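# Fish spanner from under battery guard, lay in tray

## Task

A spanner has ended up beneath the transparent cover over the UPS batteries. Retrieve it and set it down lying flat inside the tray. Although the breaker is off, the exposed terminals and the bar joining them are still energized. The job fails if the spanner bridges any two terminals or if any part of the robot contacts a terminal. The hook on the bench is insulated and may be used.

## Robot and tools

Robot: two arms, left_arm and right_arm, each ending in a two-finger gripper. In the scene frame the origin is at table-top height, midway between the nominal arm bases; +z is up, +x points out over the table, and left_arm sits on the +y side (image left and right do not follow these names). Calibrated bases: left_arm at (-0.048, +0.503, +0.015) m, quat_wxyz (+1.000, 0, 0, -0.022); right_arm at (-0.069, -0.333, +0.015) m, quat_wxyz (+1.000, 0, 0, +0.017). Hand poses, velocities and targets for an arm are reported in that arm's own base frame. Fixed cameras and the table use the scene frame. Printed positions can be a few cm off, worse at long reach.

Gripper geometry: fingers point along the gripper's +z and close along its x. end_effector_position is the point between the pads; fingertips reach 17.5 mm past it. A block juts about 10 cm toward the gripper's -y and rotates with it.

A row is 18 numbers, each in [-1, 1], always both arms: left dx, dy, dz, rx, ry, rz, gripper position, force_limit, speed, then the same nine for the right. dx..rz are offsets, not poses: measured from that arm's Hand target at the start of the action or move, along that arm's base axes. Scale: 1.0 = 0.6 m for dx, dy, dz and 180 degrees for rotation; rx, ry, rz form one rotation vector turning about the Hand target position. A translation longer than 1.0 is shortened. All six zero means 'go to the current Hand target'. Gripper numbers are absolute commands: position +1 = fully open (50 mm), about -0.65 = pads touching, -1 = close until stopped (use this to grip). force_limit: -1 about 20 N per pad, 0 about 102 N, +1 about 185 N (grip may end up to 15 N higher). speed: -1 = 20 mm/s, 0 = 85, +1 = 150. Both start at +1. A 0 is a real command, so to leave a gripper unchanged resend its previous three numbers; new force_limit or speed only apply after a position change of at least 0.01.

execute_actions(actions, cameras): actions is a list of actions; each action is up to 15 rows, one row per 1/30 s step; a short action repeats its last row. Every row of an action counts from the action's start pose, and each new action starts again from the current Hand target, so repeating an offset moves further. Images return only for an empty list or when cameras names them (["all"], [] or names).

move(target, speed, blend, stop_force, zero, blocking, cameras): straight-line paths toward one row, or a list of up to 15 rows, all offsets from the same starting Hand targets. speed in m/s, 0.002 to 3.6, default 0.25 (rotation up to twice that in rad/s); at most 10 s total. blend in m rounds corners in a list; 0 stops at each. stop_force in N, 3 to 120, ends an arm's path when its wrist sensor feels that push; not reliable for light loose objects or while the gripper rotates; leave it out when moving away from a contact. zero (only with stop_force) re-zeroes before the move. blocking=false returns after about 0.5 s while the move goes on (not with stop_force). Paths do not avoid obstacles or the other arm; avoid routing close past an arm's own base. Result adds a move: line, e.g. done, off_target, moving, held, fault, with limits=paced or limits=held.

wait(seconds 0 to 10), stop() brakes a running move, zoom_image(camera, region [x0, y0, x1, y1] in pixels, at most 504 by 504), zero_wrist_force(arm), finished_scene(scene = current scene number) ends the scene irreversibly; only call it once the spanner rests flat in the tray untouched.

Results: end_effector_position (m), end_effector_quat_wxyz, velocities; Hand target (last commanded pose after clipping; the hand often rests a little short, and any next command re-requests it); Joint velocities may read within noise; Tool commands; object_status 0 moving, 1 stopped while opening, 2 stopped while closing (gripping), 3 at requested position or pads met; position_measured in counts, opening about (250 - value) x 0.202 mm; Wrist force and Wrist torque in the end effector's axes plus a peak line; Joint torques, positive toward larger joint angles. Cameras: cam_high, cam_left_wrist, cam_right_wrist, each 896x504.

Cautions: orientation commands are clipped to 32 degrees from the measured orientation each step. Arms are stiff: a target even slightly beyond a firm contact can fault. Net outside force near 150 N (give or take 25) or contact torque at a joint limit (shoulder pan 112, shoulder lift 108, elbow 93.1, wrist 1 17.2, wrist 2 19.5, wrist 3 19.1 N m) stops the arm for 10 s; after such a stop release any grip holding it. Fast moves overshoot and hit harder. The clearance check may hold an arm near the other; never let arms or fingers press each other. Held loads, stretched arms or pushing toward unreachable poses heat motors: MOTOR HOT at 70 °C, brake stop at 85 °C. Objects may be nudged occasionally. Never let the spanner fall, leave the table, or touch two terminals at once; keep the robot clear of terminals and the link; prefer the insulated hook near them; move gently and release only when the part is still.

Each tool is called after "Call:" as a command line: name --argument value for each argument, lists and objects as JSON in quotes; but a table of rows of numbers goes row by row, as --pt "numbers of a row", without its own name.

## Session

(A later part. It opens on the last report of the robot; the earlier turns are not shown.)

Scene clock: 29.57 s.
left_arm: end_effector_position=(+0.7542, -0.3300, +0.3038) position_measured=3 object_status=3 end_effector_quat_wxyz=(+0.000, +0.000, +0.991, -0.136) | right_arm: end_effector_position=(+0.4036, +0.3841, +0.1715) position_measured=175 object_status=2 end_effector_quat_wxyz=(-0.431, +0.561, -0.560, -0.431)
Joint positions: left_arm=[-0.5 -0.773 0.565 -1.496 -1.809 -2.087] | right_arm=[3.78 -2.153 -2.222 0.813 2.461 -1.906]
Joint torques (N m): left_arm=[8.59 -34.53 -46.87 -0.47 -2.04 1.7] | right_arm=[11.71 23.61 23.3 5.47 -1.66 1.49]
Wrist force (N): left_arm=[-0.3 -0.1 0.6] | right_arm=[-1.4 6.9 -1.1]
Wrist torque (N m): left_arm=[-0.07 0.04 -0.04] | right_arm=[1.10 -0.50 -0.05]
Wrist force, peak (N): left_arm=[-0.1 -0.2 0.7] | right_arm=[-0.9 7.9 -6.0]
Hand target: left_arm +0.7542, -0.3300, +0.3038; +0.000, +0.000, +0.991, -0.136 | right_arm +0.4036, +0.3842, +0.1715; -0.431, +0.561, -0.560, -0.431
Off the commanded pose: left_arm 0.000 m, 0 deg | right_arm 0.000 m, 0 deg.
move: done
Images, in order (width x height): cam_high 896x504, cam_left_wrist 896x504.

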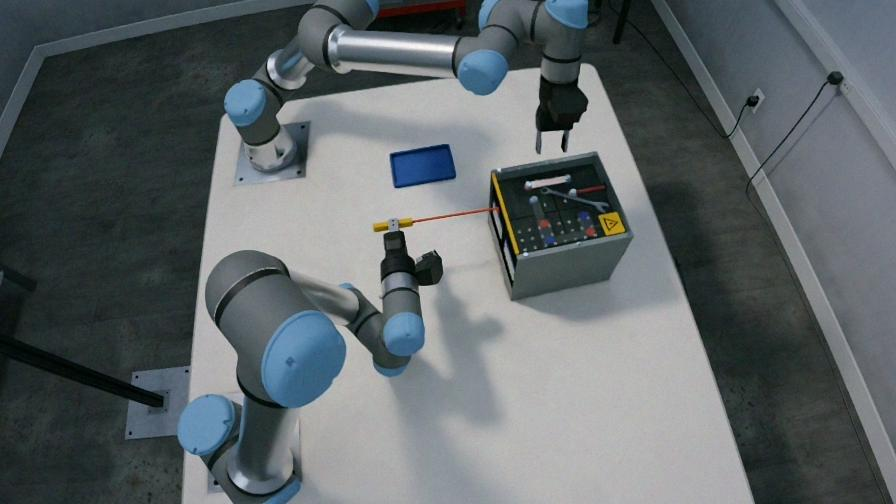

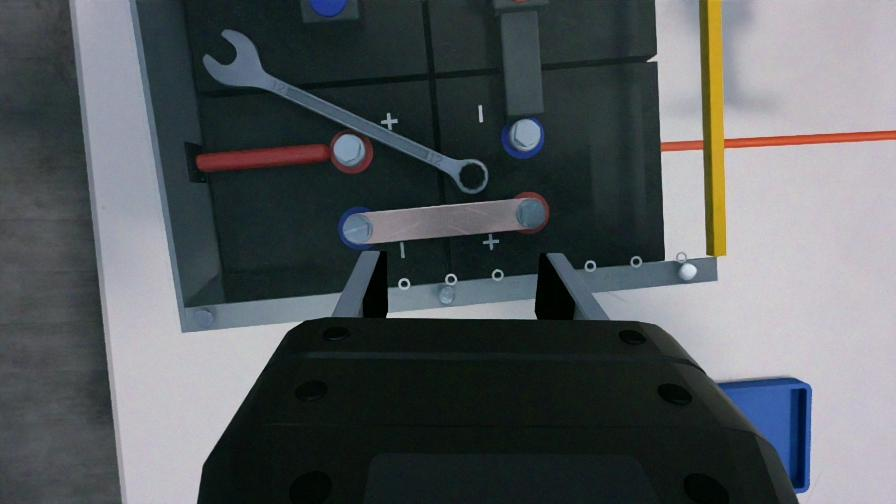

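Call:
move --target '[0,0,0,0,0,0,1,1,1, -0.117,0,0,0,0,0,-1,-0.3,-0.3]' --speed 0.2 --cameras '["cam_high","cam_left_wrist","cam_right_wrist"]'

Call:
zoom_image --camera "cam_high" --region '[360, 150, 560, 290]'

Call:
zoom_image --camera "cam_left_wrist" --region '[640, 60, 840, 200]'

Scene clock: 31.07 s.
left_arm: end_effector_position=(+0.7542, -0.3300, +0.3038) position_measured=3 object_status=3 end_effector_quat_wxyz=(+0.000, +0.000, +0.991, -0.136) | right_arm: end_effector_position=(+0.3334, +0.3842, +0.1715) position_measured=175 object_status=2 end_effector_quat_wxyz=(-0.431, +0.561, -0.560, -0.431)
Joint positions: left_arm=[-0.5 -0.773 0.565 -1.496 -1.809 -2.087] | right_arm=[3.903 -2.103 -2.398 0.99 2.347 -1.835]
Joint torques (N m): left_arm=[8.36 -34.42 -47.05 -0.26 -1.98 1.55] | right_arm=[12.53 50.51 -1.01 5.5 -1.51 1.51]
Wrist force (N): left_arm=[-0.2 -0.1 0.0] | right_arm=[-1.3 6.9 -0.8]
Wrist torque (N m): left_arm=[-0.06 0.03 -0.04] | right_arm=[1.10 -0.52 -0.07]
Wrist force, peak (N): left_arm=[-0.4 -0.2 0.6] | right_arm=[-1.4 8.6 -1.1]
Hand target: left_arm +0.7542, -0.3300, +0.3038; +0.000, +0.000, +0.991, -0.136 | right_arm +0.3334, +0.3842, +0.1715; -0.431, +0.561, -0.560, -0.431
Off the commanded pose: left_arm 0.000 m, 0 deg | right_arm 0.000 m, 0 deg.
move: done

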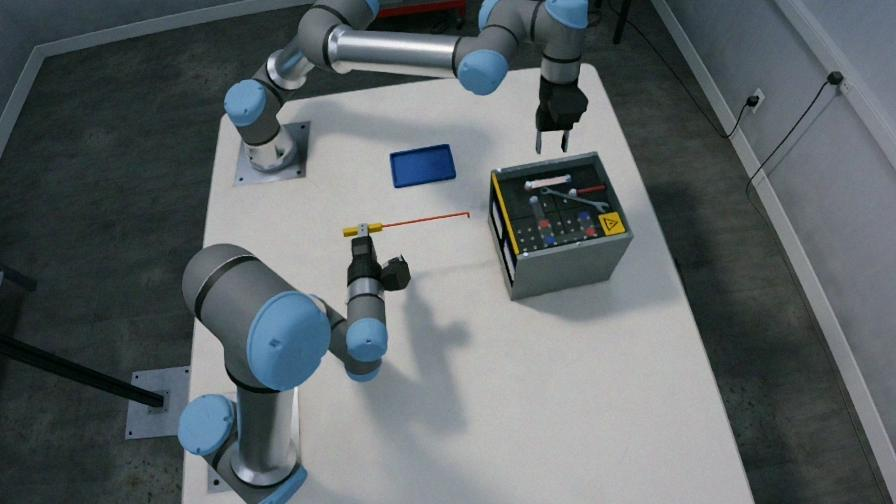

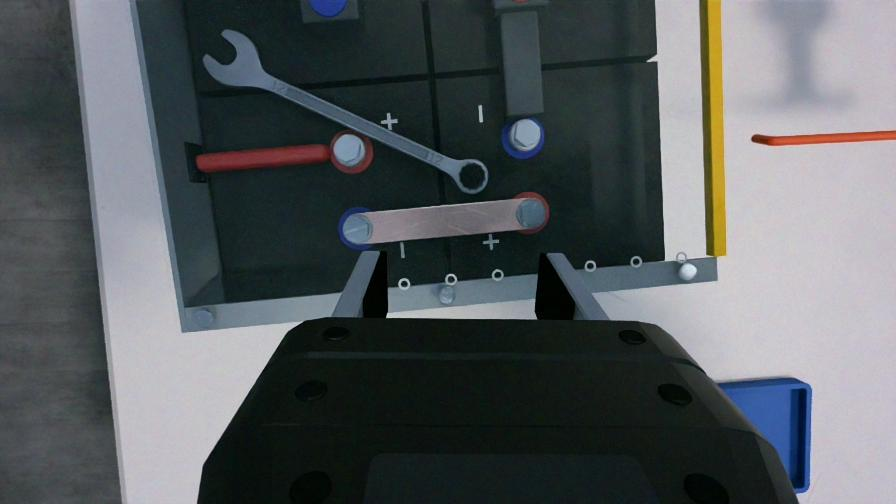

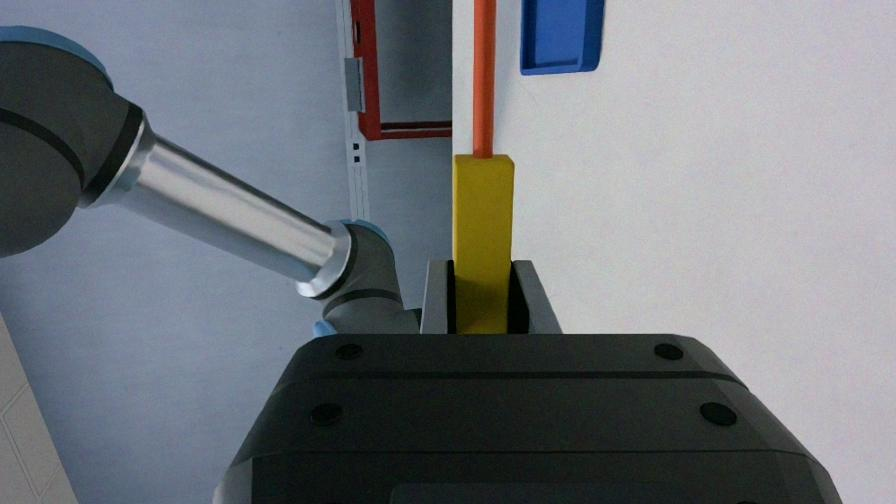

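Scaled by 2.520.

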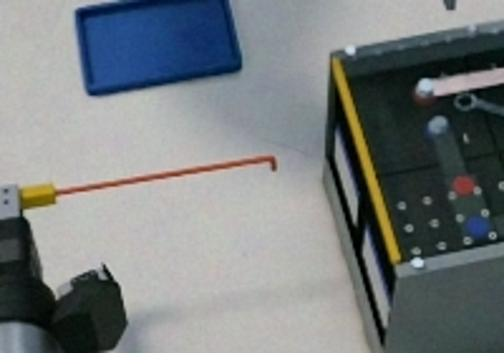

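Scaled by 2.520.

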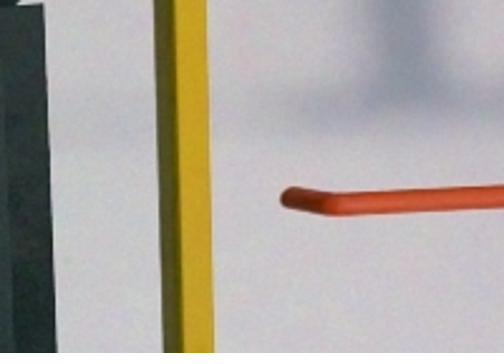

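Call:
move --target '[-0.1333,0,0,0,0,0,1,1,1, 0,0,0,0,0,0,-1,-0.3,-0.3]' --speed 0.25 --cameras '["cam_left_wrist"]'

Call:
zoom_image --camera "cam_left_wrist" --region '[480, 60, 680, 200]'

Call:
zoom_image --camera "cam_left_wrist" --region '[300, 90, 500, 260]'

Scene clock: 32.80 s.
left_arm: end_effector_position=(+0.6742, -0.3300, +0.3038) position_measured=3 object_status=3 end_effector_quat_wxyz=(+0.000, +0.000, +0.991, -0.136) | right_arm: end_effector_position=(+0.3334, +0.3842, +0.1715) position_measured=175 object_status=2 end_effector_quat_wxyz=(-0.431, +0.561, -0.560, -0.431)
Joint positions: left_arm=[-0.554 -1.027 0.995 -1.684 -1.802 -2.142] | right_arm=[3.903 -2.103 -2.398 0.99 2.347 -1.835]
Joint torques (N m): left_arm=[-10.85 -67.4 -8.59 -6.93 0.98 -1.57] | right_arm=[11.28 41.96 -0.17 5.62 -1.64 1.54]
Wrist force (N): left_arm=[0.0 0.0 0.4] | right_arm=[-1.5 6.8 -0.9]
Wrist torque (N m): left_arm=[-0.05 -0.06 0.03] | right_arm=[1.10 -0.49 -0.07]
Wrist force, peak (N): left_arm=[-1.6 3.4 -0.8] | right_arm=[-1.4 7.0 -0.7]
Hand target: left_arm +0.6742, -0.3300, +0.3038; +0.000, +0.000, +0.991, -0.136 | right_arm +0.3334, +0.3842, +0.1715; -0.431, +0.561, -0.560, -0.431
Off the commanded pose: left_arm 0.000 m, 0 deg | right_arm 0.000 m, 0 deg.
move: done
Images, in order (width x height): cam_left_wrist 896x504.

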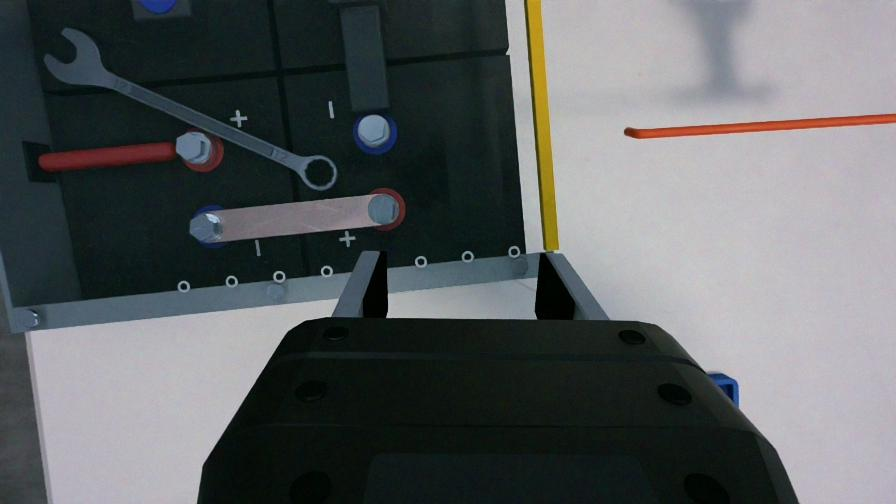

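Scaled by 2.520.

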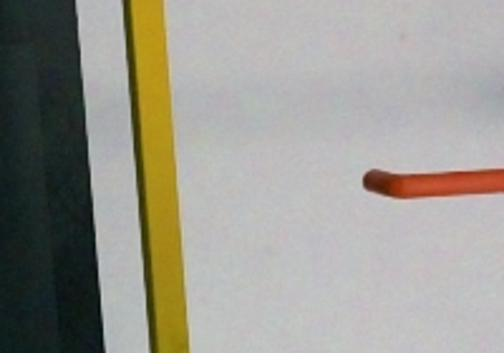

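Scaled by 2.520.

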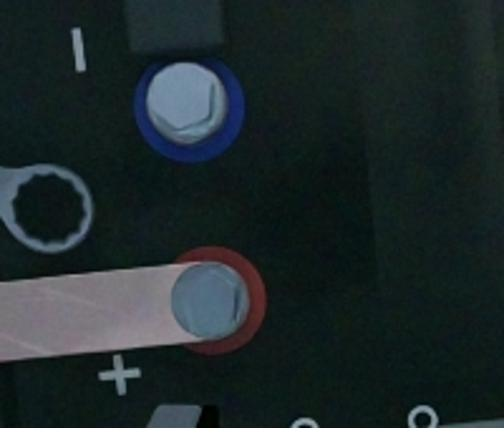

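Call:
move --target '[-0.189,0.123,-0.173,-0.348,-0.132,0.203,1,1,1, 0,0,0,0,0,0,-1,-0.3,-0.3]' --speed 0.4 --cameras '["cam_left_wrist"]'

Call:
zoom_image --camera "cam_left_wrist" --region '[300, 20, 700, 245]'

Scene clock: 36.03 s.
left_arm: end_effector_position=(+0.5608, -0.2562, +0.2000) position_measured=3 object_status=3 end_effector_quat_wxyz=(+0.230, -0.267, +0.710, -0.609) | right_arm: end_effector_position=(+0.3334, +0.3842, +0.1715) position_measured=175 object_status=2 end_effector_quat_wxyz=(-0.431, +0.561, -0.560, -0.431)
Joint positions: left_arm=[-0.504 -0.976 2.237 -4.241 -1.912 -3.085] | right_arm=[3.903 -2.103 -2.398 0.99 2.347 -1.835]
Joint torques (N m): left_arm=[-12.91 -18.6 -26.06 -6.4 1.4 -1.46] | right_arm=[11.54 24.06 -2.42 5.62 -1.69 1.56]
Wrist force (N): left_arm=[0.5 0.1 2.1] | right_arm=[-1.4 6.8 -0.8]
Wrist torque (N m): left_arm=[-0.08 -0.25 -0.01] | right_arm=[1.09 -0.49 -0.07]
Wrist force, peak (N): left_arm=[1.1 -4.6 1.1] | right_arm=[-1.4 7.0 -0.8]
Hand target: left_arm +0.5608, -0.2562, +0.2000; +0.230, -0.267, +0.710, -0.609 | right_arm +0.3334, +0.3842, +0.1715; -0.431, +0.561, -0.560, -0.431
Off the commanded pose: left_arm 0.000 m, 0 deg | right_arm 0.000 m, 0 deg.
move: done
Images, in order (width x height): cam_left_wrist 896x504.

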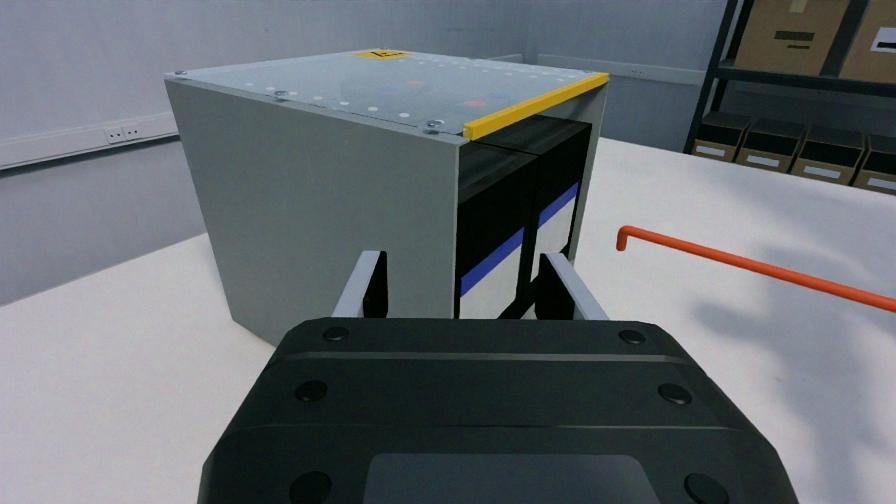

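Scaled by 1.260.

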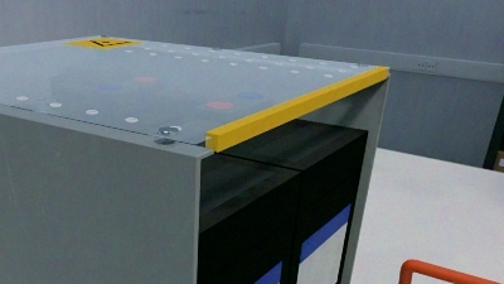

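Call:
move --target '[0,0,0,0,0,0,1,1,1, 0,0,0.1,0,0,0,-1,-0.3,-0.3]' --speed 0.3 --cameras '["cam_left_wrist","cam_high"]'

Scene clock: 37.23 s.
left_arm: end_effector_position=(+0.5608, -0.2562, +0.2000) position_measured=3 object_status=3 end_effector_quat_wxyz=(+0.230, -0.267, +0.710, -0.609) | right_arm: end_effector_position=(+0.3334, +0.3842, +0.2315) position_measured=175 object_status=2 end_effector_quat_wxyz=(-0.431, +0.561, -0.560, -0.431)
Joint positions: left_arm=[-0.504 -0.976 2.237 -4.241 -1.912 -3.085] | right_arm=[3.903 -1.905 -2.391 0.786 2.347 -1.835]
Joint torques (N m): left_arm=[-12.02 -17.47 -25.45 -6.2 1.34 -1.5] | right_arm=[-10.47 45.35 24.07 1.25 1.51 -1.19]
Wrist force (N): left_arm=[0.7 0.1 2.3] | right_arm=[-1.4 6.7 -1.1]
Wrist torque (N m): left_arm=[-0.07 -0.28 -0.01] | right_arm=[1.07 -0.51 -0.07]
Wrist force, peak (N): left_arm=[0.6 0.1 2.4] | right_arm=[-2.7 7.0 -1.5]
Hand target: left_arm +0.5608, -0.2562, +0.2000; +0.230, -0.267, +0.710, -0.609 | right_arm +0.3334, +0.3842, +0.2315; -0.431, +0.561, -0.560, -0.431
Off the commanded pose: left_arm 0.000 m, 0 deg | right_arm 0.000 m, 0 deg.
move: done
Images, in order (width x height): cam_high 896x504, cam_left_wrist 896x504.

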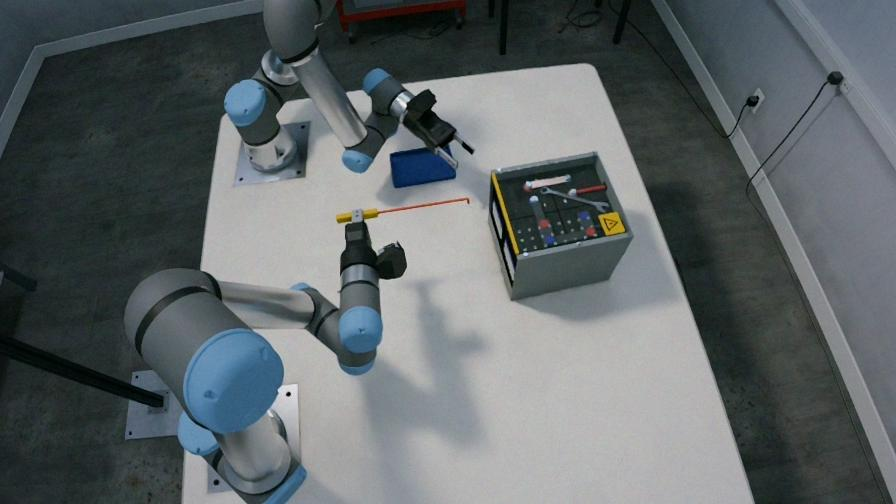

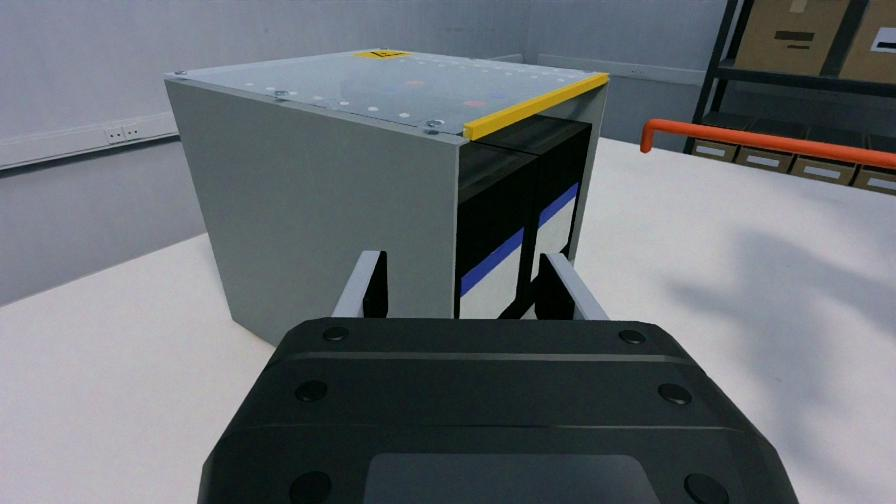

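Call:
move --target '[0,0,0,0,0,0,1,1,1, 0.035,0,-0.0467,0,0,0,-1,-0.3,-0.3]' --speed 0.3 --cameras '["cam_left_wrist","cam_high"]'

Call:
zoom_image --camera "cam_left_wrist" --region '[440, 50, 740, 240]'

Scene clock: 38.67 s.
left_arm: end_effector_position=(+0.5608, -0.2562, +0.2000) position_measured=3 object_status=3 end_effector_quat_wxyz=(+0.230, -0.267, +0.710, -0.609) | right_arm: end_effector_position=(+0.3543, +0.3842, +0.2035) position_measured=175 object_status=2 end_effector_quat_wxyz=(-0.431, +0.561, -0.560, -0.431)
Joint positions: left_arm=[-0.504 -0.976 2.237 -4.241 -1.912 -3.085] | right_arm=[3.862 -2.016 -2.346 0.836 2.385 -1.857]
Joint torques (N m): left_arm=[-11.76 -17.58 -25.21 -6.17 1.26 -1.54] | right_arm=[-10.91 17.47 21.94 5.24 3.47 -1.85]
Wrist force (N): left_arm=[0.5 0.0 1.9] | right_arm=[-1.5 7.0 -0.8]
Wrist torque (N m): left_arm=[-0.09 -0.27 -0.01] | right_arm=[1.14 -0.48 0.09]
Wrist force, peak (N): left_arm=[0.7 0.1 2.4] | right_arm=[-2.4 9.5 1.4]
Hand target: left_arm +0.5608, -0.2562, +0.2000; +0.230, -0.267, +0.710, -0.609 | right_arm +0.3544, +0.3842, +0.2035; -0.431, +0.561, -0.560, -0.431
Off the commanded pose: left_arm 0.000 m, 0 deg | right_arm 0.000 m, 0 deg.
move: done
Images, in order (width x height): cam_high 896x504, cam_left_wrist 896x504.

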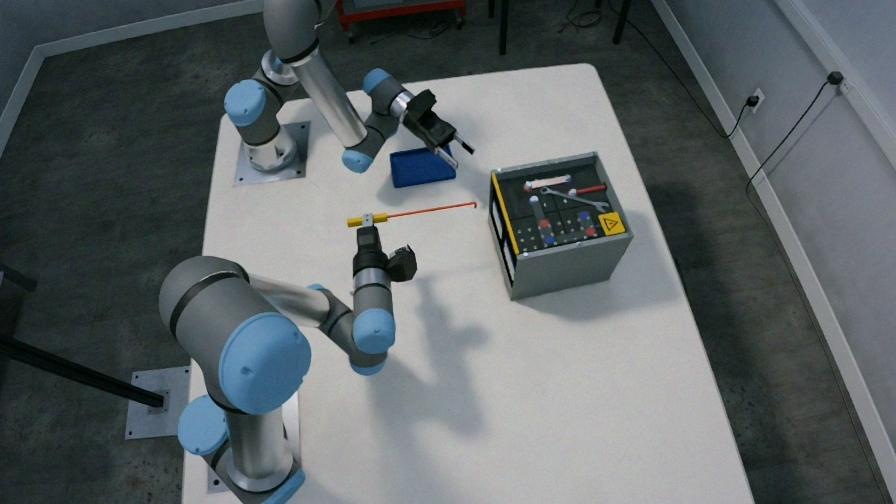

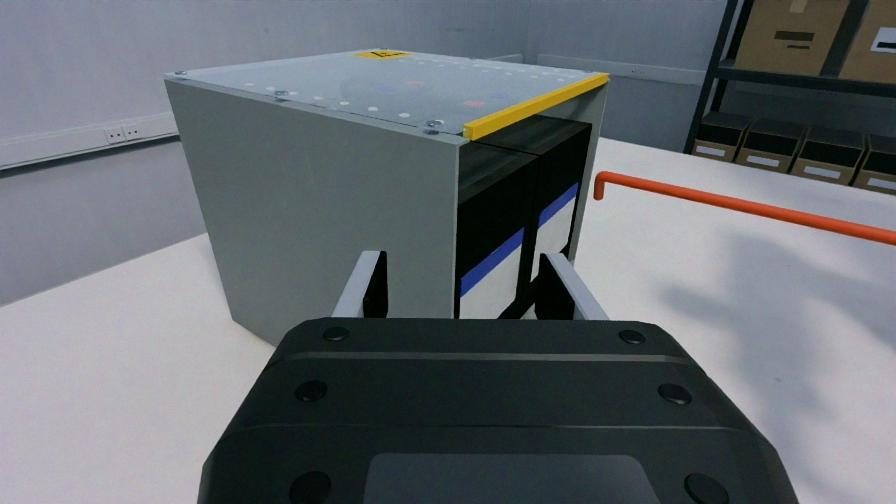

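Scaled by 1.680.

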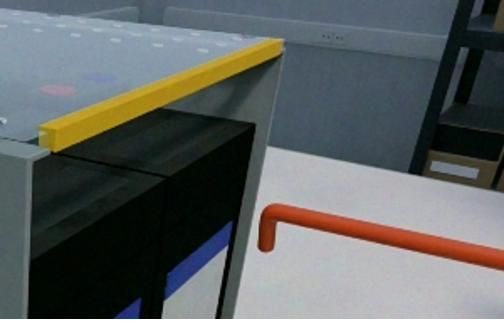

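Call:
move --target '[0.265,-0.123,0.173,0.348,0.132,-0.203,1,1,1, 0.01,0,0.0083,0,0,0,-1,-0.3,-0.3]' --speed 0.4 --cameras '["cam_left_wrist"]'

Scene clock: 41.87 s.
left_arm: end_effector_position=(+0.7198, -0.3300, +0.3038) position_measured=3 object_status=3 end_effector_quat_wxyz=(+0.000, +0.000, +0.991, -0.136) | right_arm: end_effector_position=(+0.3604, +0.3842, +0.2085) position_measured=175 object_status=2 end_effector_quat_wxyz=(-0.431, +0.561, -0.560, -0.431)
Joint positions: left_arm=[-0.522 -0.896 0.78 -1.593 -1.806 -2.11] | right_arm=[3.851 -2.006 -2.331 0.807 2.396 -1.863]
Joint torques (N m): left_arm=[-11.53 -31.21 -47.85 -0.32 1.07 1.6] | right_arm=[-12.87 51.58 23.92 1.05 3.31 -1.94]
Wrist force (N): left_arm=[-0.1 0.2 0.4] | right_arm=[-1.5 6.9 -0.7]
Wrist torque (N m): left_arm=[-0.04 -0.01 -0.05] | right_arm=[1.13 -0.48 0.10]
Wrist force, peak (N): left_arm=[3.8 0.4 4.6] | right_arm=[-1.5 7.1 -0.7]
Hand target: left_arm +0.7198, -0.3300, +0.3038; +0.000, +0.000, +0.991, -0.136 | right_arm +0.3604, +0.3842, +0.2085; -0.431, +0.561, -0.560, -0.431
Off the commanded pose: left_arm 0.000 m, 0 deg | right_arm 0.000 m, 0 deg.
move: done
Images, in order (width x height): cam_left_wrist 896x504.

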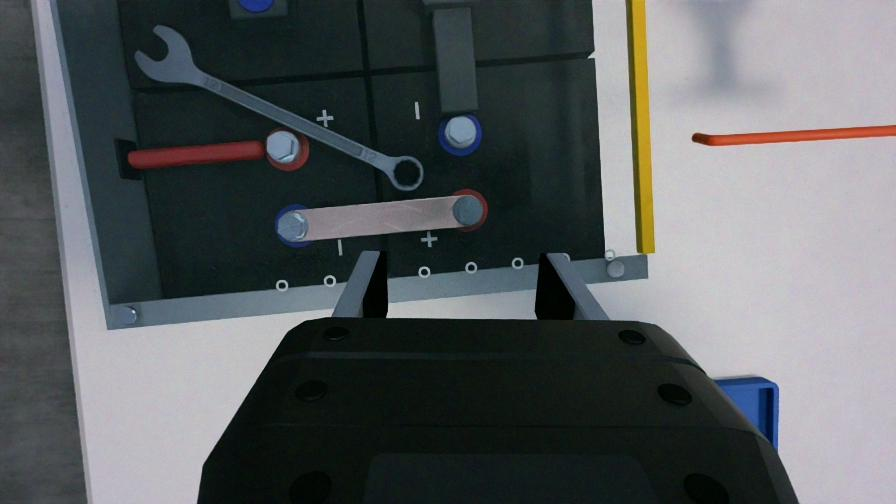

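Call:
move --pt "0 0 0 0 0 0 1 1 1 0.0 0.0117 0 0 0 0 -1 -0.3 -0.3" --pt "0 0 0 0 0 0 1 1 1 0.117 0.0117 0 0 0 0 -1 -0.3 -0.3" --speed 0.12 --stop_force 8 --cameras '["cam_left_wrist"]'

Call:
zoom_image --camera "cam_left_wrist" --region '[380, 80, 680, 260]'

Scene clock: 43.87 s.
left_arm: end_effector_position=(+0.7198, -0.3300, +0.3038) position_measured=3 object_status=3 end_effector_quat_wxyz=(+0.000, +0.000, +0.991, -0.136) | right_arm: end_effector_position=(+0.4306, +0.3912, +0.2085) position_measured=175 object_status=2 end_effector_quat_wxyz=(-0.431, +0.561, -0.560, -0.431)
Joint positions: left_arm=[-0.522 -0.896 0.78 -1.593 -1.806 -2.11] | right_arm=[3.756 -2.087 -2.144 0.655 2.483 -1.922]
Joint torques (N m): left_arm=[-8.95 -31.88 -47.63 -0.04 0.68 1.6] | right_arm=[-12.47 24.4 25.48 1.4 3.49 -1.76]
Wrist force (N): left_arm=[0.2 0.3 0.4] | right_arm=[-1.2 6.7 -1.0]
Wrist torque (N m): left_arm=[-0.02 -0.07 -0.04] | right_arm=[1.07 -0.55 0.08]
Wrist force, peak (N): left_arm=[0.2 0.4 0.9] | right_arm=[-2.8 10.7 3.3]
Hand target: left_arm +0.7198, -0.3300, +0.3038; +0.000, +0.000, +0.991, -0.136 | right_arm +0.4306, +0.3912, +0.2085; -0.431, +0.561, -0.560, -0.431
Off the commanded pose: left_arm 0.000 m, 0 deg | right_arm 0.000 m, 0 deg.
move: done
Images, in order (width x height): cam_left_wrist 896x504.

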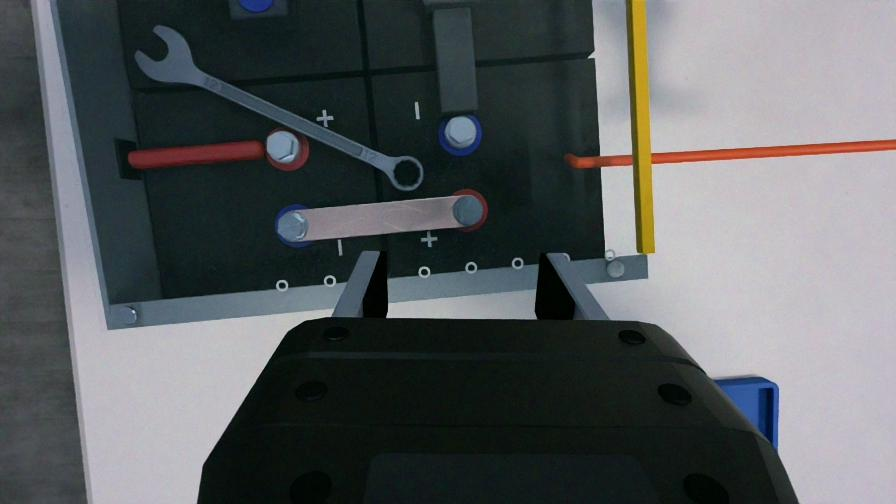

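Scaled by 1.680.

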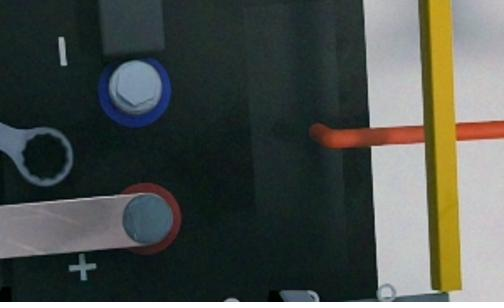

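Call:
move --pt "0 0 0 0 0 0 1 1 1 0.0 0.004 0.0067 0 0 0 -1 -0.3 -0.3" --pt "0 0 0 0 0 0 1 1 1 0.132 0.0073 0.0067 0 0 0 -1 -0.3 -0.3" --speed 0.12 --stop_force 8 --cameras '["cam_left_wrist","cam_high"]'

Call:
zoom_image --camera "cam_left_wrist" --region '[340, 100, 540, 250]'

Scene clock: 46.07 s.
left_arm: end_effector_position=(+0.7198, -0.3300, +0.3038) position_measured=3 object_status=3 end_effector_quat_wxyz=(+0.000, +0.000, +0.991, -0.136) | right_arm: end_effector_position=(+0.5098, +0.3956, +0.2125) position_measured=175 object_status=2 end_effector_quat_wxyz=(-0.431, +0.561, -0.560, -0.431)
Joint positions: left_arm=[-0.522 -0.896 0.78 -1.593 -1.806 -2.11] | right_arm=[3.673 -2.176 -1.925 0.474 2.557 -1.985]
Joint torques (N m): left_arm=[-8.29 -32.21 -47.2 -0.26 -0.05 1.6] | right_arm=[-12.16 27.74 30.55 0.89 3.69 -1.83]
Wrist force (N): left_arm=[0.1 0.5 0.8] | right_arm=[-1.6 6.7 -1.4]
Wrist torque (N m): left_arm=[0.01 -0.04 -0.04] | right_arm=[1.02 -0.50 0.06]
Wrist force, peak (N): left_arm=[0.3 0.5 0.8] | right_arm=[-2.6 8.6 -0.5]
Hand target: left_arm +0.7198, -0.3300, +0.3038; +0.000, +0.000, +0.991, -0.136 | right_arm +0.5098, +0.3956, +0.2125; -0.431, +0.561, -0.560, -0.431
Off the commanded pose: left_arm 0.000 m, 0 deg | right_arm 0.000 m, 0 deg.
move: done
Images, in order (width x height): cam_high 896x504, cam_left_wrist 896x504.

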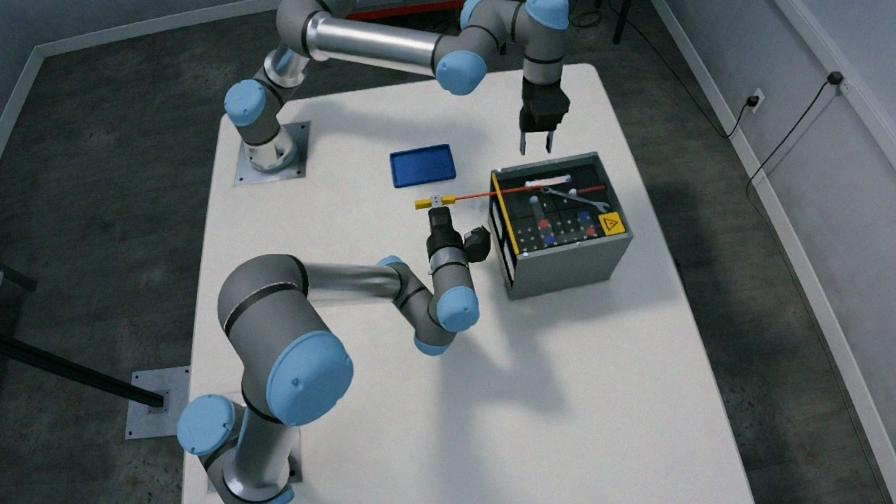

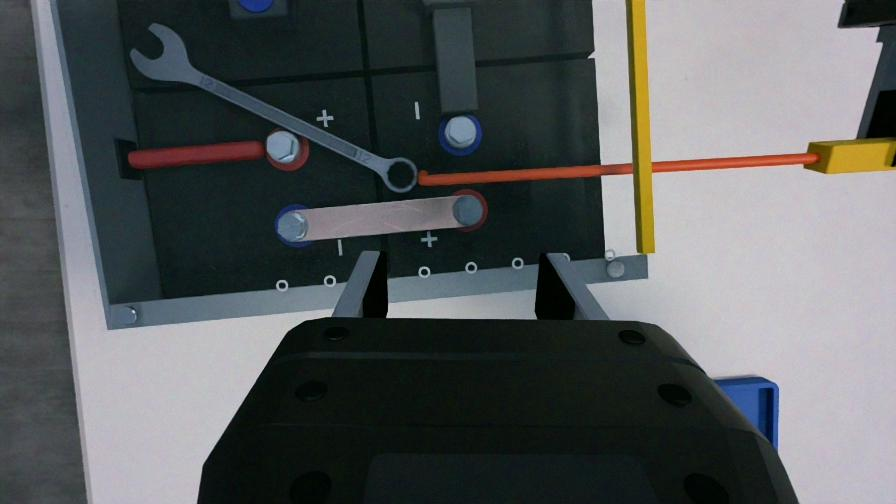

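Scaled by 2.520.

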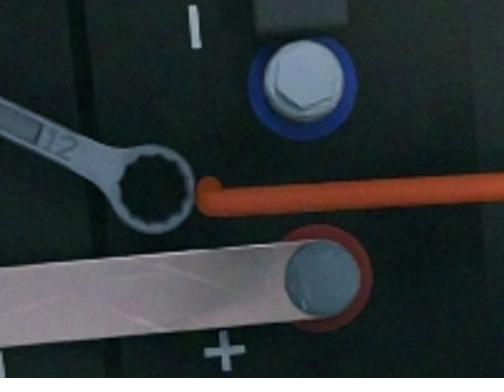

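Call:
move --target '[0,0,0,0,0,0,1,1,1, -0.003,0,0.015,0,0,0,-1,-0.3,-0.3]' --speed 0.03 --stop_force 5 --cameras '["cam_left_wrist"]'

Call:
zoom_image --camera "cam_left_wrist" --region '[340, 100, 540, 250]'

Scene clock: 47.60 s.
left_arm: end_effector_position=(+0.7198, -0.3300, +0.3038) position_measured=3 object_status=3 end_effector_quat_wxyz=(+0.000, +0.000, +0.991, -0.136) | right_arm: end_effector_position=(+0.5080, +0.3956, +0.2215) position_measured=175 object_status=2 end_effector_quat_wxyz=(-0.431, +0.561, -0.560, -0.431)
Joint positions: left_arm=[-0.522 -0.896 0.78 -1.593 -1.806 -2.11] | right_arm=[3.675 -2.155 -1.928 0.458 2.555 -1.983]
Joint torques (N m): left_arm=[-7.12 -31.5 -47.4 -0.2 -0.38 1.6] | right_arm=[11.23 66.66 4.69 1.01 -1.5 0.77]
Wrist force (N): left_arm=[0.2 0.1 0.8] | right_arm=[-1.4 6.6 -1.3]
Wrist torque (N m): left_arm=[-0.04 -0.07 -0.05] | right_arm=[1.02 -0.50 0.09]
Wrist force, peak (N): left_arm=[0.5 0.3 0.8] | right_arm=[-1.7 7.0 -1.4]
Hand target: left_arm +0.7198, -0.3300, +0.3038; +0.000, +0.000, +0.991, -0.136 | right_arm +0.5080, +0.3956, +0.2215; -0.431, +0.561, -0.560, -0.431
Off the commanded pose: left_arm 0.000 m, 0 deg | right_arm 0.000 m, 0 deg.
move: done
Images, in order (width x height): cam_left_wrist 896x504.

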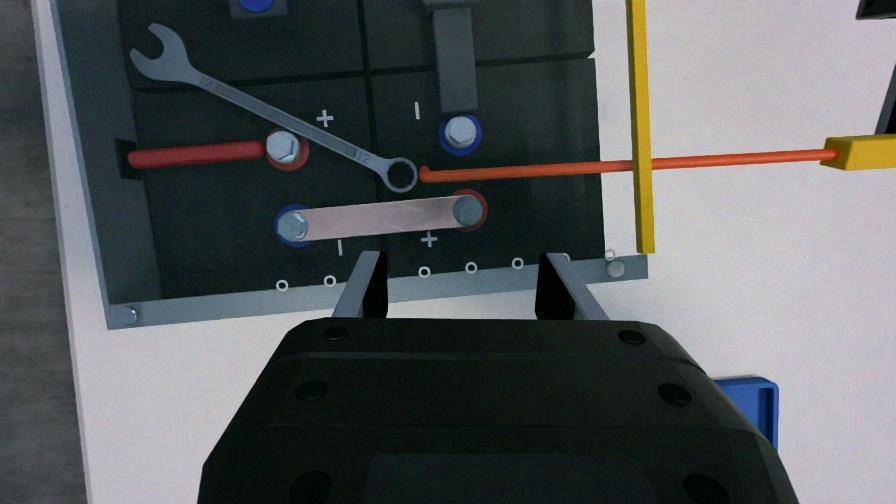

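Scaled by 2.520.

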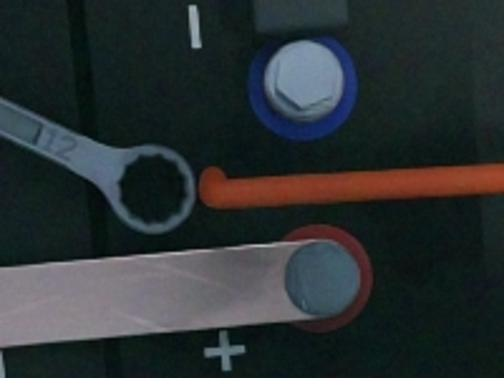

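Call:
move --target '[0,0,0,0,0,0,1,1,1, 0.02,0.0015,0,0,0,0,-1,-0.3,-0.3]' --speed 0.06 --stop_force 5 --cameras '["cam_left_wrist"]'

Call:
zoom_image --camera "cam_left_wrist" --region '[340, 110, 480, 220]'

Scene clock: 49.20 s.
left_arm: end_effector_position=(+0.7198, -0.3300, +0.3038) position_measured=3 object_status=3 end_effector_quat_wxyz=(+0.000, +0.000, +0.991, -0.136) | right_arm: end_effector_position=(+0.5200, +0.3965, +0.2215) position_measured=175 object_status=2 end_effector_quat_wxyz=(-0.431, +0.561, -0.560, -0.431)
Joint positions: left_arm=[-0.522 -0.896 0.78 -1.593 -1.806 -2.11] | right_arm=[3.665 -2.172 -1.893 0.432 2.564 -1.992]
Joint torques (N m): left_arm=[-5.43 -32.75 -47.68 -0.43 -0.84 1.55] | right_arm=[-11.53 28.58 31.64 1.13 3.94 -1.84]
Wrist force (N): left_arm=[0.1 0.4 0.5] | right_arm=[-1.4 6.6 -1.3]
Wrist torque (N m): left_arm=[0.00 -0.05 -0.05] | right_arm=[1.03 -0.50 0.08]
Wrist force, peak (N): left_arm=[0.3 0.4 1.0] | right_arm=[-2.2 6.7 -1.8]
Hand target: left_arm +0.7198, -0.3300, +0.3038; +0.000, +0.000, +0.991, -0.136 | right_arm +0.5200, +0.3965, +0.2215; -0.431, +0.561, -0.560, -0.431
Off the commanded pose: left_arm 0.000 m, 0 deg | right_arm 0.000 m, 0 deg.
move: done
Images, in order (width x height): cam_left_wrist 896x504.

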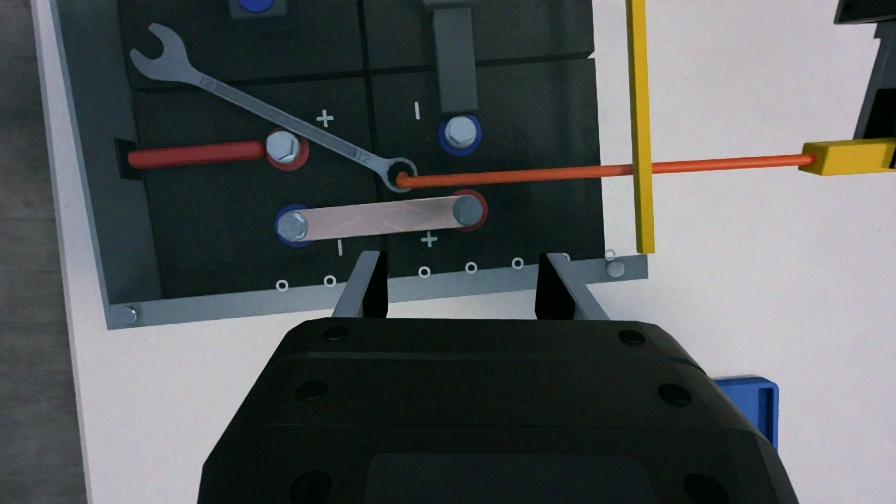

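Scaled by 3.600.

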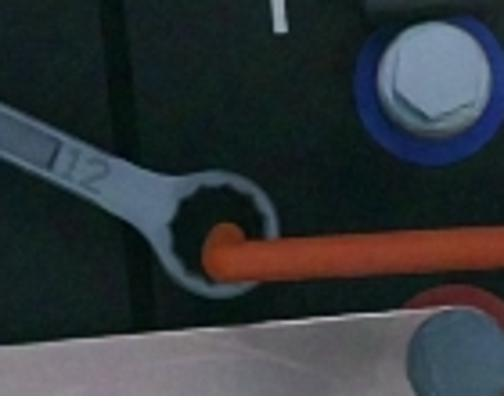

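Call:
move --target '[0,0,0,0,0,0,1,1,1, 0.002,-0.002,-0.0217,0,0,0,-1,-0.3,-0.3]' --speed 0.03 --stop_force 4 --cameras '["cam_left_wrist"]'

Call:
zoom_image --camera "cam_left_wrist" --region '[340, 110, 480, 220]'

Scene clock: 50.77 s.
left_arm: end_effector_position=(+0.7198, -0.3300, +0.3038) position_measured=3 object_status=3 end_effector_quat_wxyz=(+0.000, +0.000, +0.991, -0.136) | right_arm: end_effector_position=(+0.5212, +0.3953, +0.2085) position_measured=175 object_status=2 end_effector_quat_wxyz=(-0.431, +0.561, -0.560, -0.431)
Joint positions: left_arm=[-0.522 -0.896 0.78 -1.593 -1.806 -2.11] | right_arm=[3.661 -2.198 -1.894 0.457 2.567 -1.995]
Joint torques (N m): left_arm=[-5.42 -32.12 -47.86 -0.34 -1.09 1.47] | right_arm=[-11.65 27.55 11.37 5.38 3.9 -1.07]
Wrist force (N): left_arm=[0.2 0.4 0.5] | right_arm=[-1.5 6.6 -1.2]
Wrist torque (N m): left_arm=[0.01 -0.07 -0.05] | right_arm=[1.03 -0.49 0.08]
Wrist force, peak (N): left_arm=[0.2 0.6 0.6] | right_arm=[-1.8 6.7 -1.3]
Hand target: left_arm +0.7198, -0.3300, +0.3038; +0.000, +0.000, +0.991, -0.136 | right_arm +0.5212, +0.3953, +0.2085; -0.431, +0.561, -0.560, -0.431
Off the commanded pose: left_arm 0.000 m, 0 deg | right_arm 0.000 m, 0 deg.
move: done
Images, in order (width x height): cam_left_wrist 896x504.

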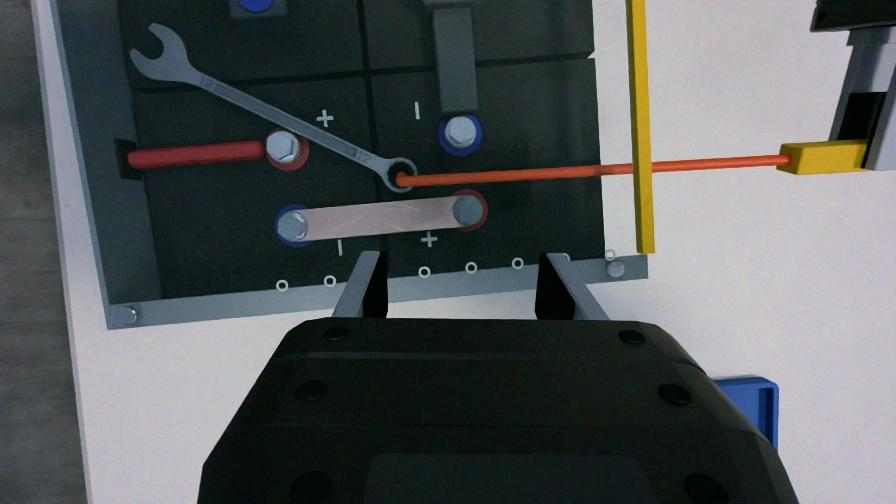

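Scaled by 3.600.

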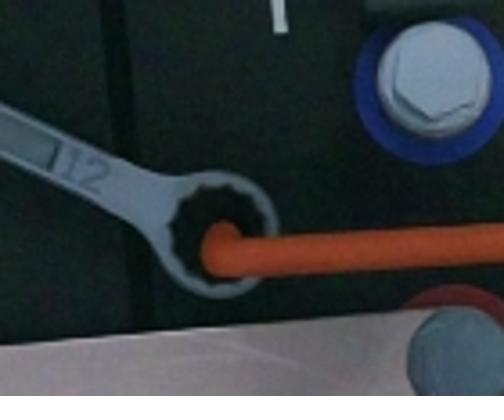

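Call:
move --target '[0,0,0,0,0,0,1,1,1, -0.05,0.0017,0,0,0,0,-1,-0.3,-0.3]' --speed 0.05 --cameras '["cam_left_wrist"]'

Call:
zoom_image --camera "cam_left_wrist" --region '[120, 10, 520, 240]'

Scene clock: 51.93 s.
left_arm: end_effector_position=(+0.7198, -0.3300, +0.3038) position_measured=3 object_status=3 end_effector_quat_wxyz=(+0.000, +0.000, +0.991, -0.136) | right_arm: end_effector_position=(+0.4912, +0.3963, +0.2085) position_measured=175 object_status=2 end_effector_quat_wxyz=(-0.431, +0.561, -0.560, -0.431)
Joint positions: left_arm=[-0.522 -0.896 0.78 -1.593 -1.806 -2.11] | right_arm=[3.693 -2.161 -1.976 0.525 2.539 -1.968]
Joint torques (N m): left_arm=[-3.24 -31.41 -47.71 -0.35 -1.24 1.5] | right_arm=[12 63.25 2.72 5.5 -1.52 1.82]
Wrist force (N): left_arm=[0.2 -0.1 0.3] | right_arm=[-1.6 6.4 -1.3]
Wrist torque (N m): left_arm=[-0.08 -0.06 -0.05] | right_arm=[1.05 -0.46 -0.08]
Wrist force, peak (N): left_arm=[0.1 0.6 0.8] | right_arm=[-1.5 7.0 -1.4]
Hand target: left_arm +0.7198, -0.3300, +0.3038; +0.000, +0.000, +0.991, -0.136 | right_arm +0.4912, +0.3963, +0.2085; -0.431, +0.561, -0.560, -0.431
Off the commanded pose: left_arm 0.000 m, 0 deg | right_arm 0.000 m, 0 deg.
move: done
Images, in order (width x height): cam_left_wrist 896x504.

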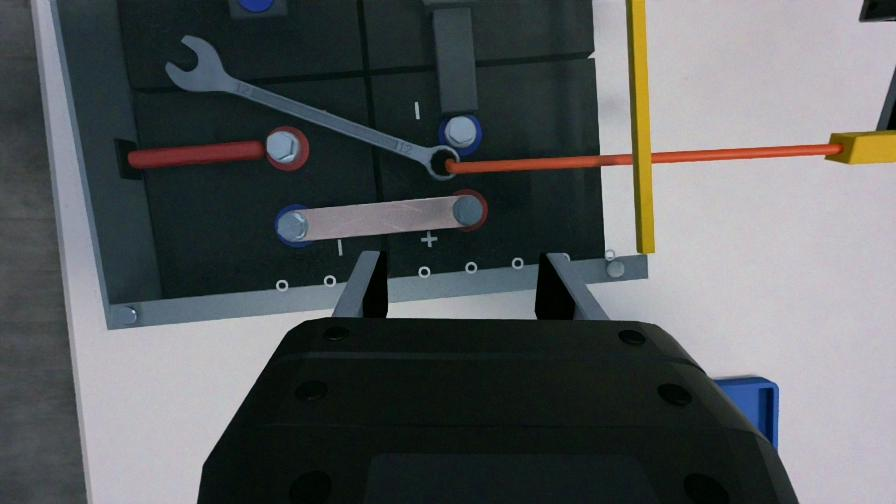

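Scaled by 1.260.

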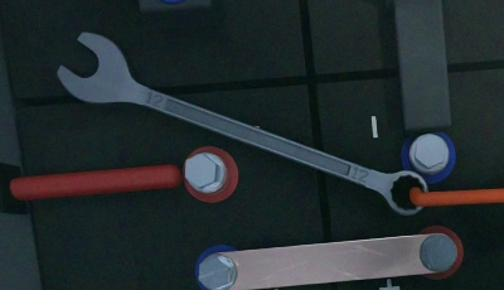

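Call:
move --target '[0,0,0,0,0,0,1,1,1, -0.002,0.009,0,0,0,0,-1,-0.3,-0.3]' --speed 0.05 --cameras '["cam_left_wrist"]'

Call:
zoom_image --camera "cam_left_wrist" --region '[120, 10, 520, 240]'

Scene clock: 54.70 s.
left_arm: end_effector_position=(+0.7198, -0.3300, +0.3038) position_measured=3 object_status=3 end_effector_quat_wxyz=(+0.000, +0.000, +0.991, -0.136) | right_arm: end_effector_position=(+0.4900, +0.4016, +0.2085) position_measured=175 object_status=2 end_effector_quat_wxyz=(-0.431, +0.561, -0.560, -0.431)
Joint positions: left_arm=[-0.522 -0.896 0.78 -1.593 -1.806 -2.11] | right_arm=[3.703 -2.163 -1.973 0.531 2.53 -1.96]
Joint torques (N m): left_arm=[-1.97 -32.26 -47.38 -0.31 -1.26 1.35] | right_arm=[10.41 26.26 27.48 5.3 -1.46 1.62]
Wrist force (N): left_arm=[0.2 0.2 0.5] | right_arm=[-1.5 6.3 -1.3]
Wrist torque (N m): left_arm=[-0.04 -0.07 -0.04] | right_arm=[1.06 -0.49 -0.08]
Wrist force, peak (N): left_arm=[0.3 0.4 0.9] | right_arm=[-1.3 6.8 -1.5]
Hand target: left_arm +0.7198, -0.3300, +0.3038; +0.000, +0.000, +0.991, -0.136 | right_arm +0.4900, +0.4017, +0.2085; -0.431, +0.561, -0.560, -0.431
Off the commanded pose: left_arm 0.000 m, 0 deg | right_arm 0.000 m, 0 deg.
move: done
Images, in order (width x height): cam_left_wrist 896x504.

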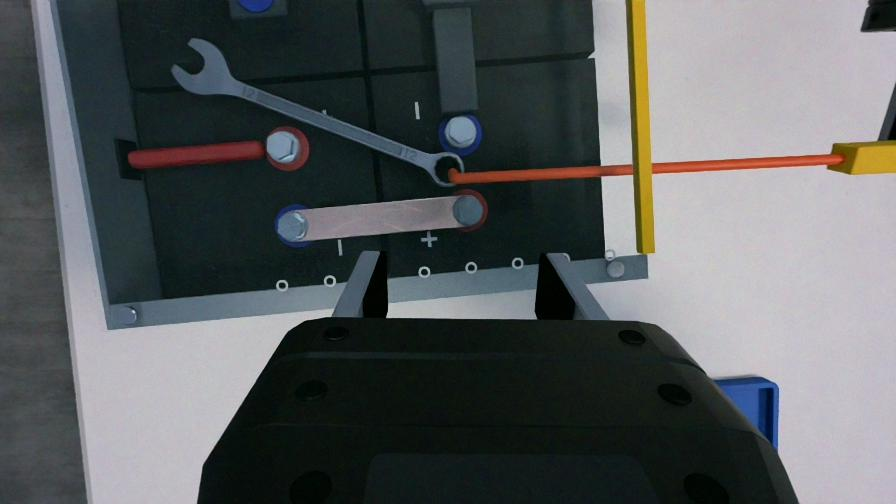

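Scaled by 1.260.

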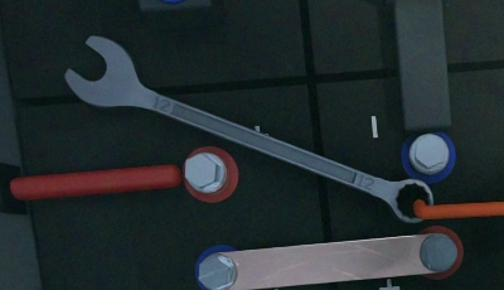

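Call:
move --pt "0 0 0 0 0 0 1 1 1 -0.0367 0.0033 0 0 0 0 -1 -0.3 -0.3" --pt "0 0 0 0 0 0 1 1 1 -0.0683 0.015 0 0 0 0 -1 -0.3 -0.3" --speed 0.05 --blend 0.004 --cameras '["cam_left_wrist"]'

Call:
zoom_image --camera "cam_left_wrist" --region '[160, 10, 560, 240]'

Scene clock: 56.67 s.
left_arm: end_effector_position=(+0.7198, -0.3300, +0.3038) position_measured=3 object_status=3 end_effector_quat_wxyz=(+0.000, +0.000, +0.991, -0.136) | right_arm: end_effector_position=(+0.4491, +0.4107, +0.2085) position_measured=175 object_status=2 end_effector_quat_wxyz=(-0.431, +0.561, -0.560, -0.431)
Joint positions: left_arm=[-0.522 -0.896 0.78 -1.593 -1.806 -2.11] | right_arm=[3.767 -2.121 -2.072 0.624 2.472 -1.914]
Joint torques (N m): left_arm=[0.23 -32.17 -46.65 -0.24 -1.29 1.36] | right_arm=[12.29 59.9 3.48 5.2 -1.67 1.4]
Wrist force (N): left_arm=[0.0 0.2 0.6] | right_arm=[-1.4 6.5 -1.2]
Wrist torque (N m): left_arm=[-0.03 -0.03 -0.05] | right_arm=[1.07 -0.50 -0.08]
Wrist force, peak (N): left_arm=[0.4 0.5 0.7] | right_arm=[-1.3 7.2 -0.9]
Hand target: left_arm +0.7198, -0.3300, +0.3038; +0.000, +0.000, +0.991, -0.136 | right_arm +0.4490, +0.4107, +0.2085; -0.431, +0.561, -0.560, -0.431
Off the commanded pose: left_arm 0.000 m, 0 deg | right_arm 0.000 m, 0 deg.
move: done
Images, in order (width x height): cam_left_wrist 896x504.

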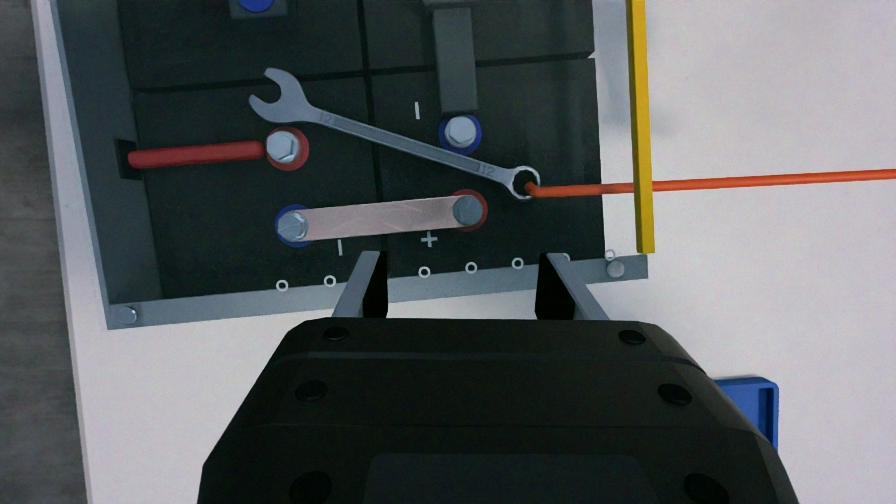

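Scaled by 1.260.

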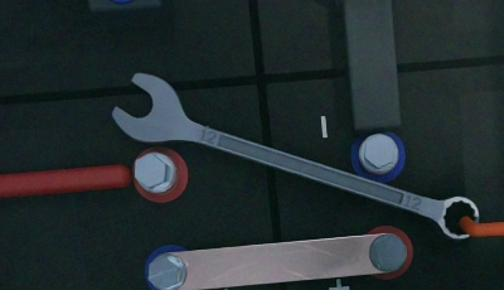

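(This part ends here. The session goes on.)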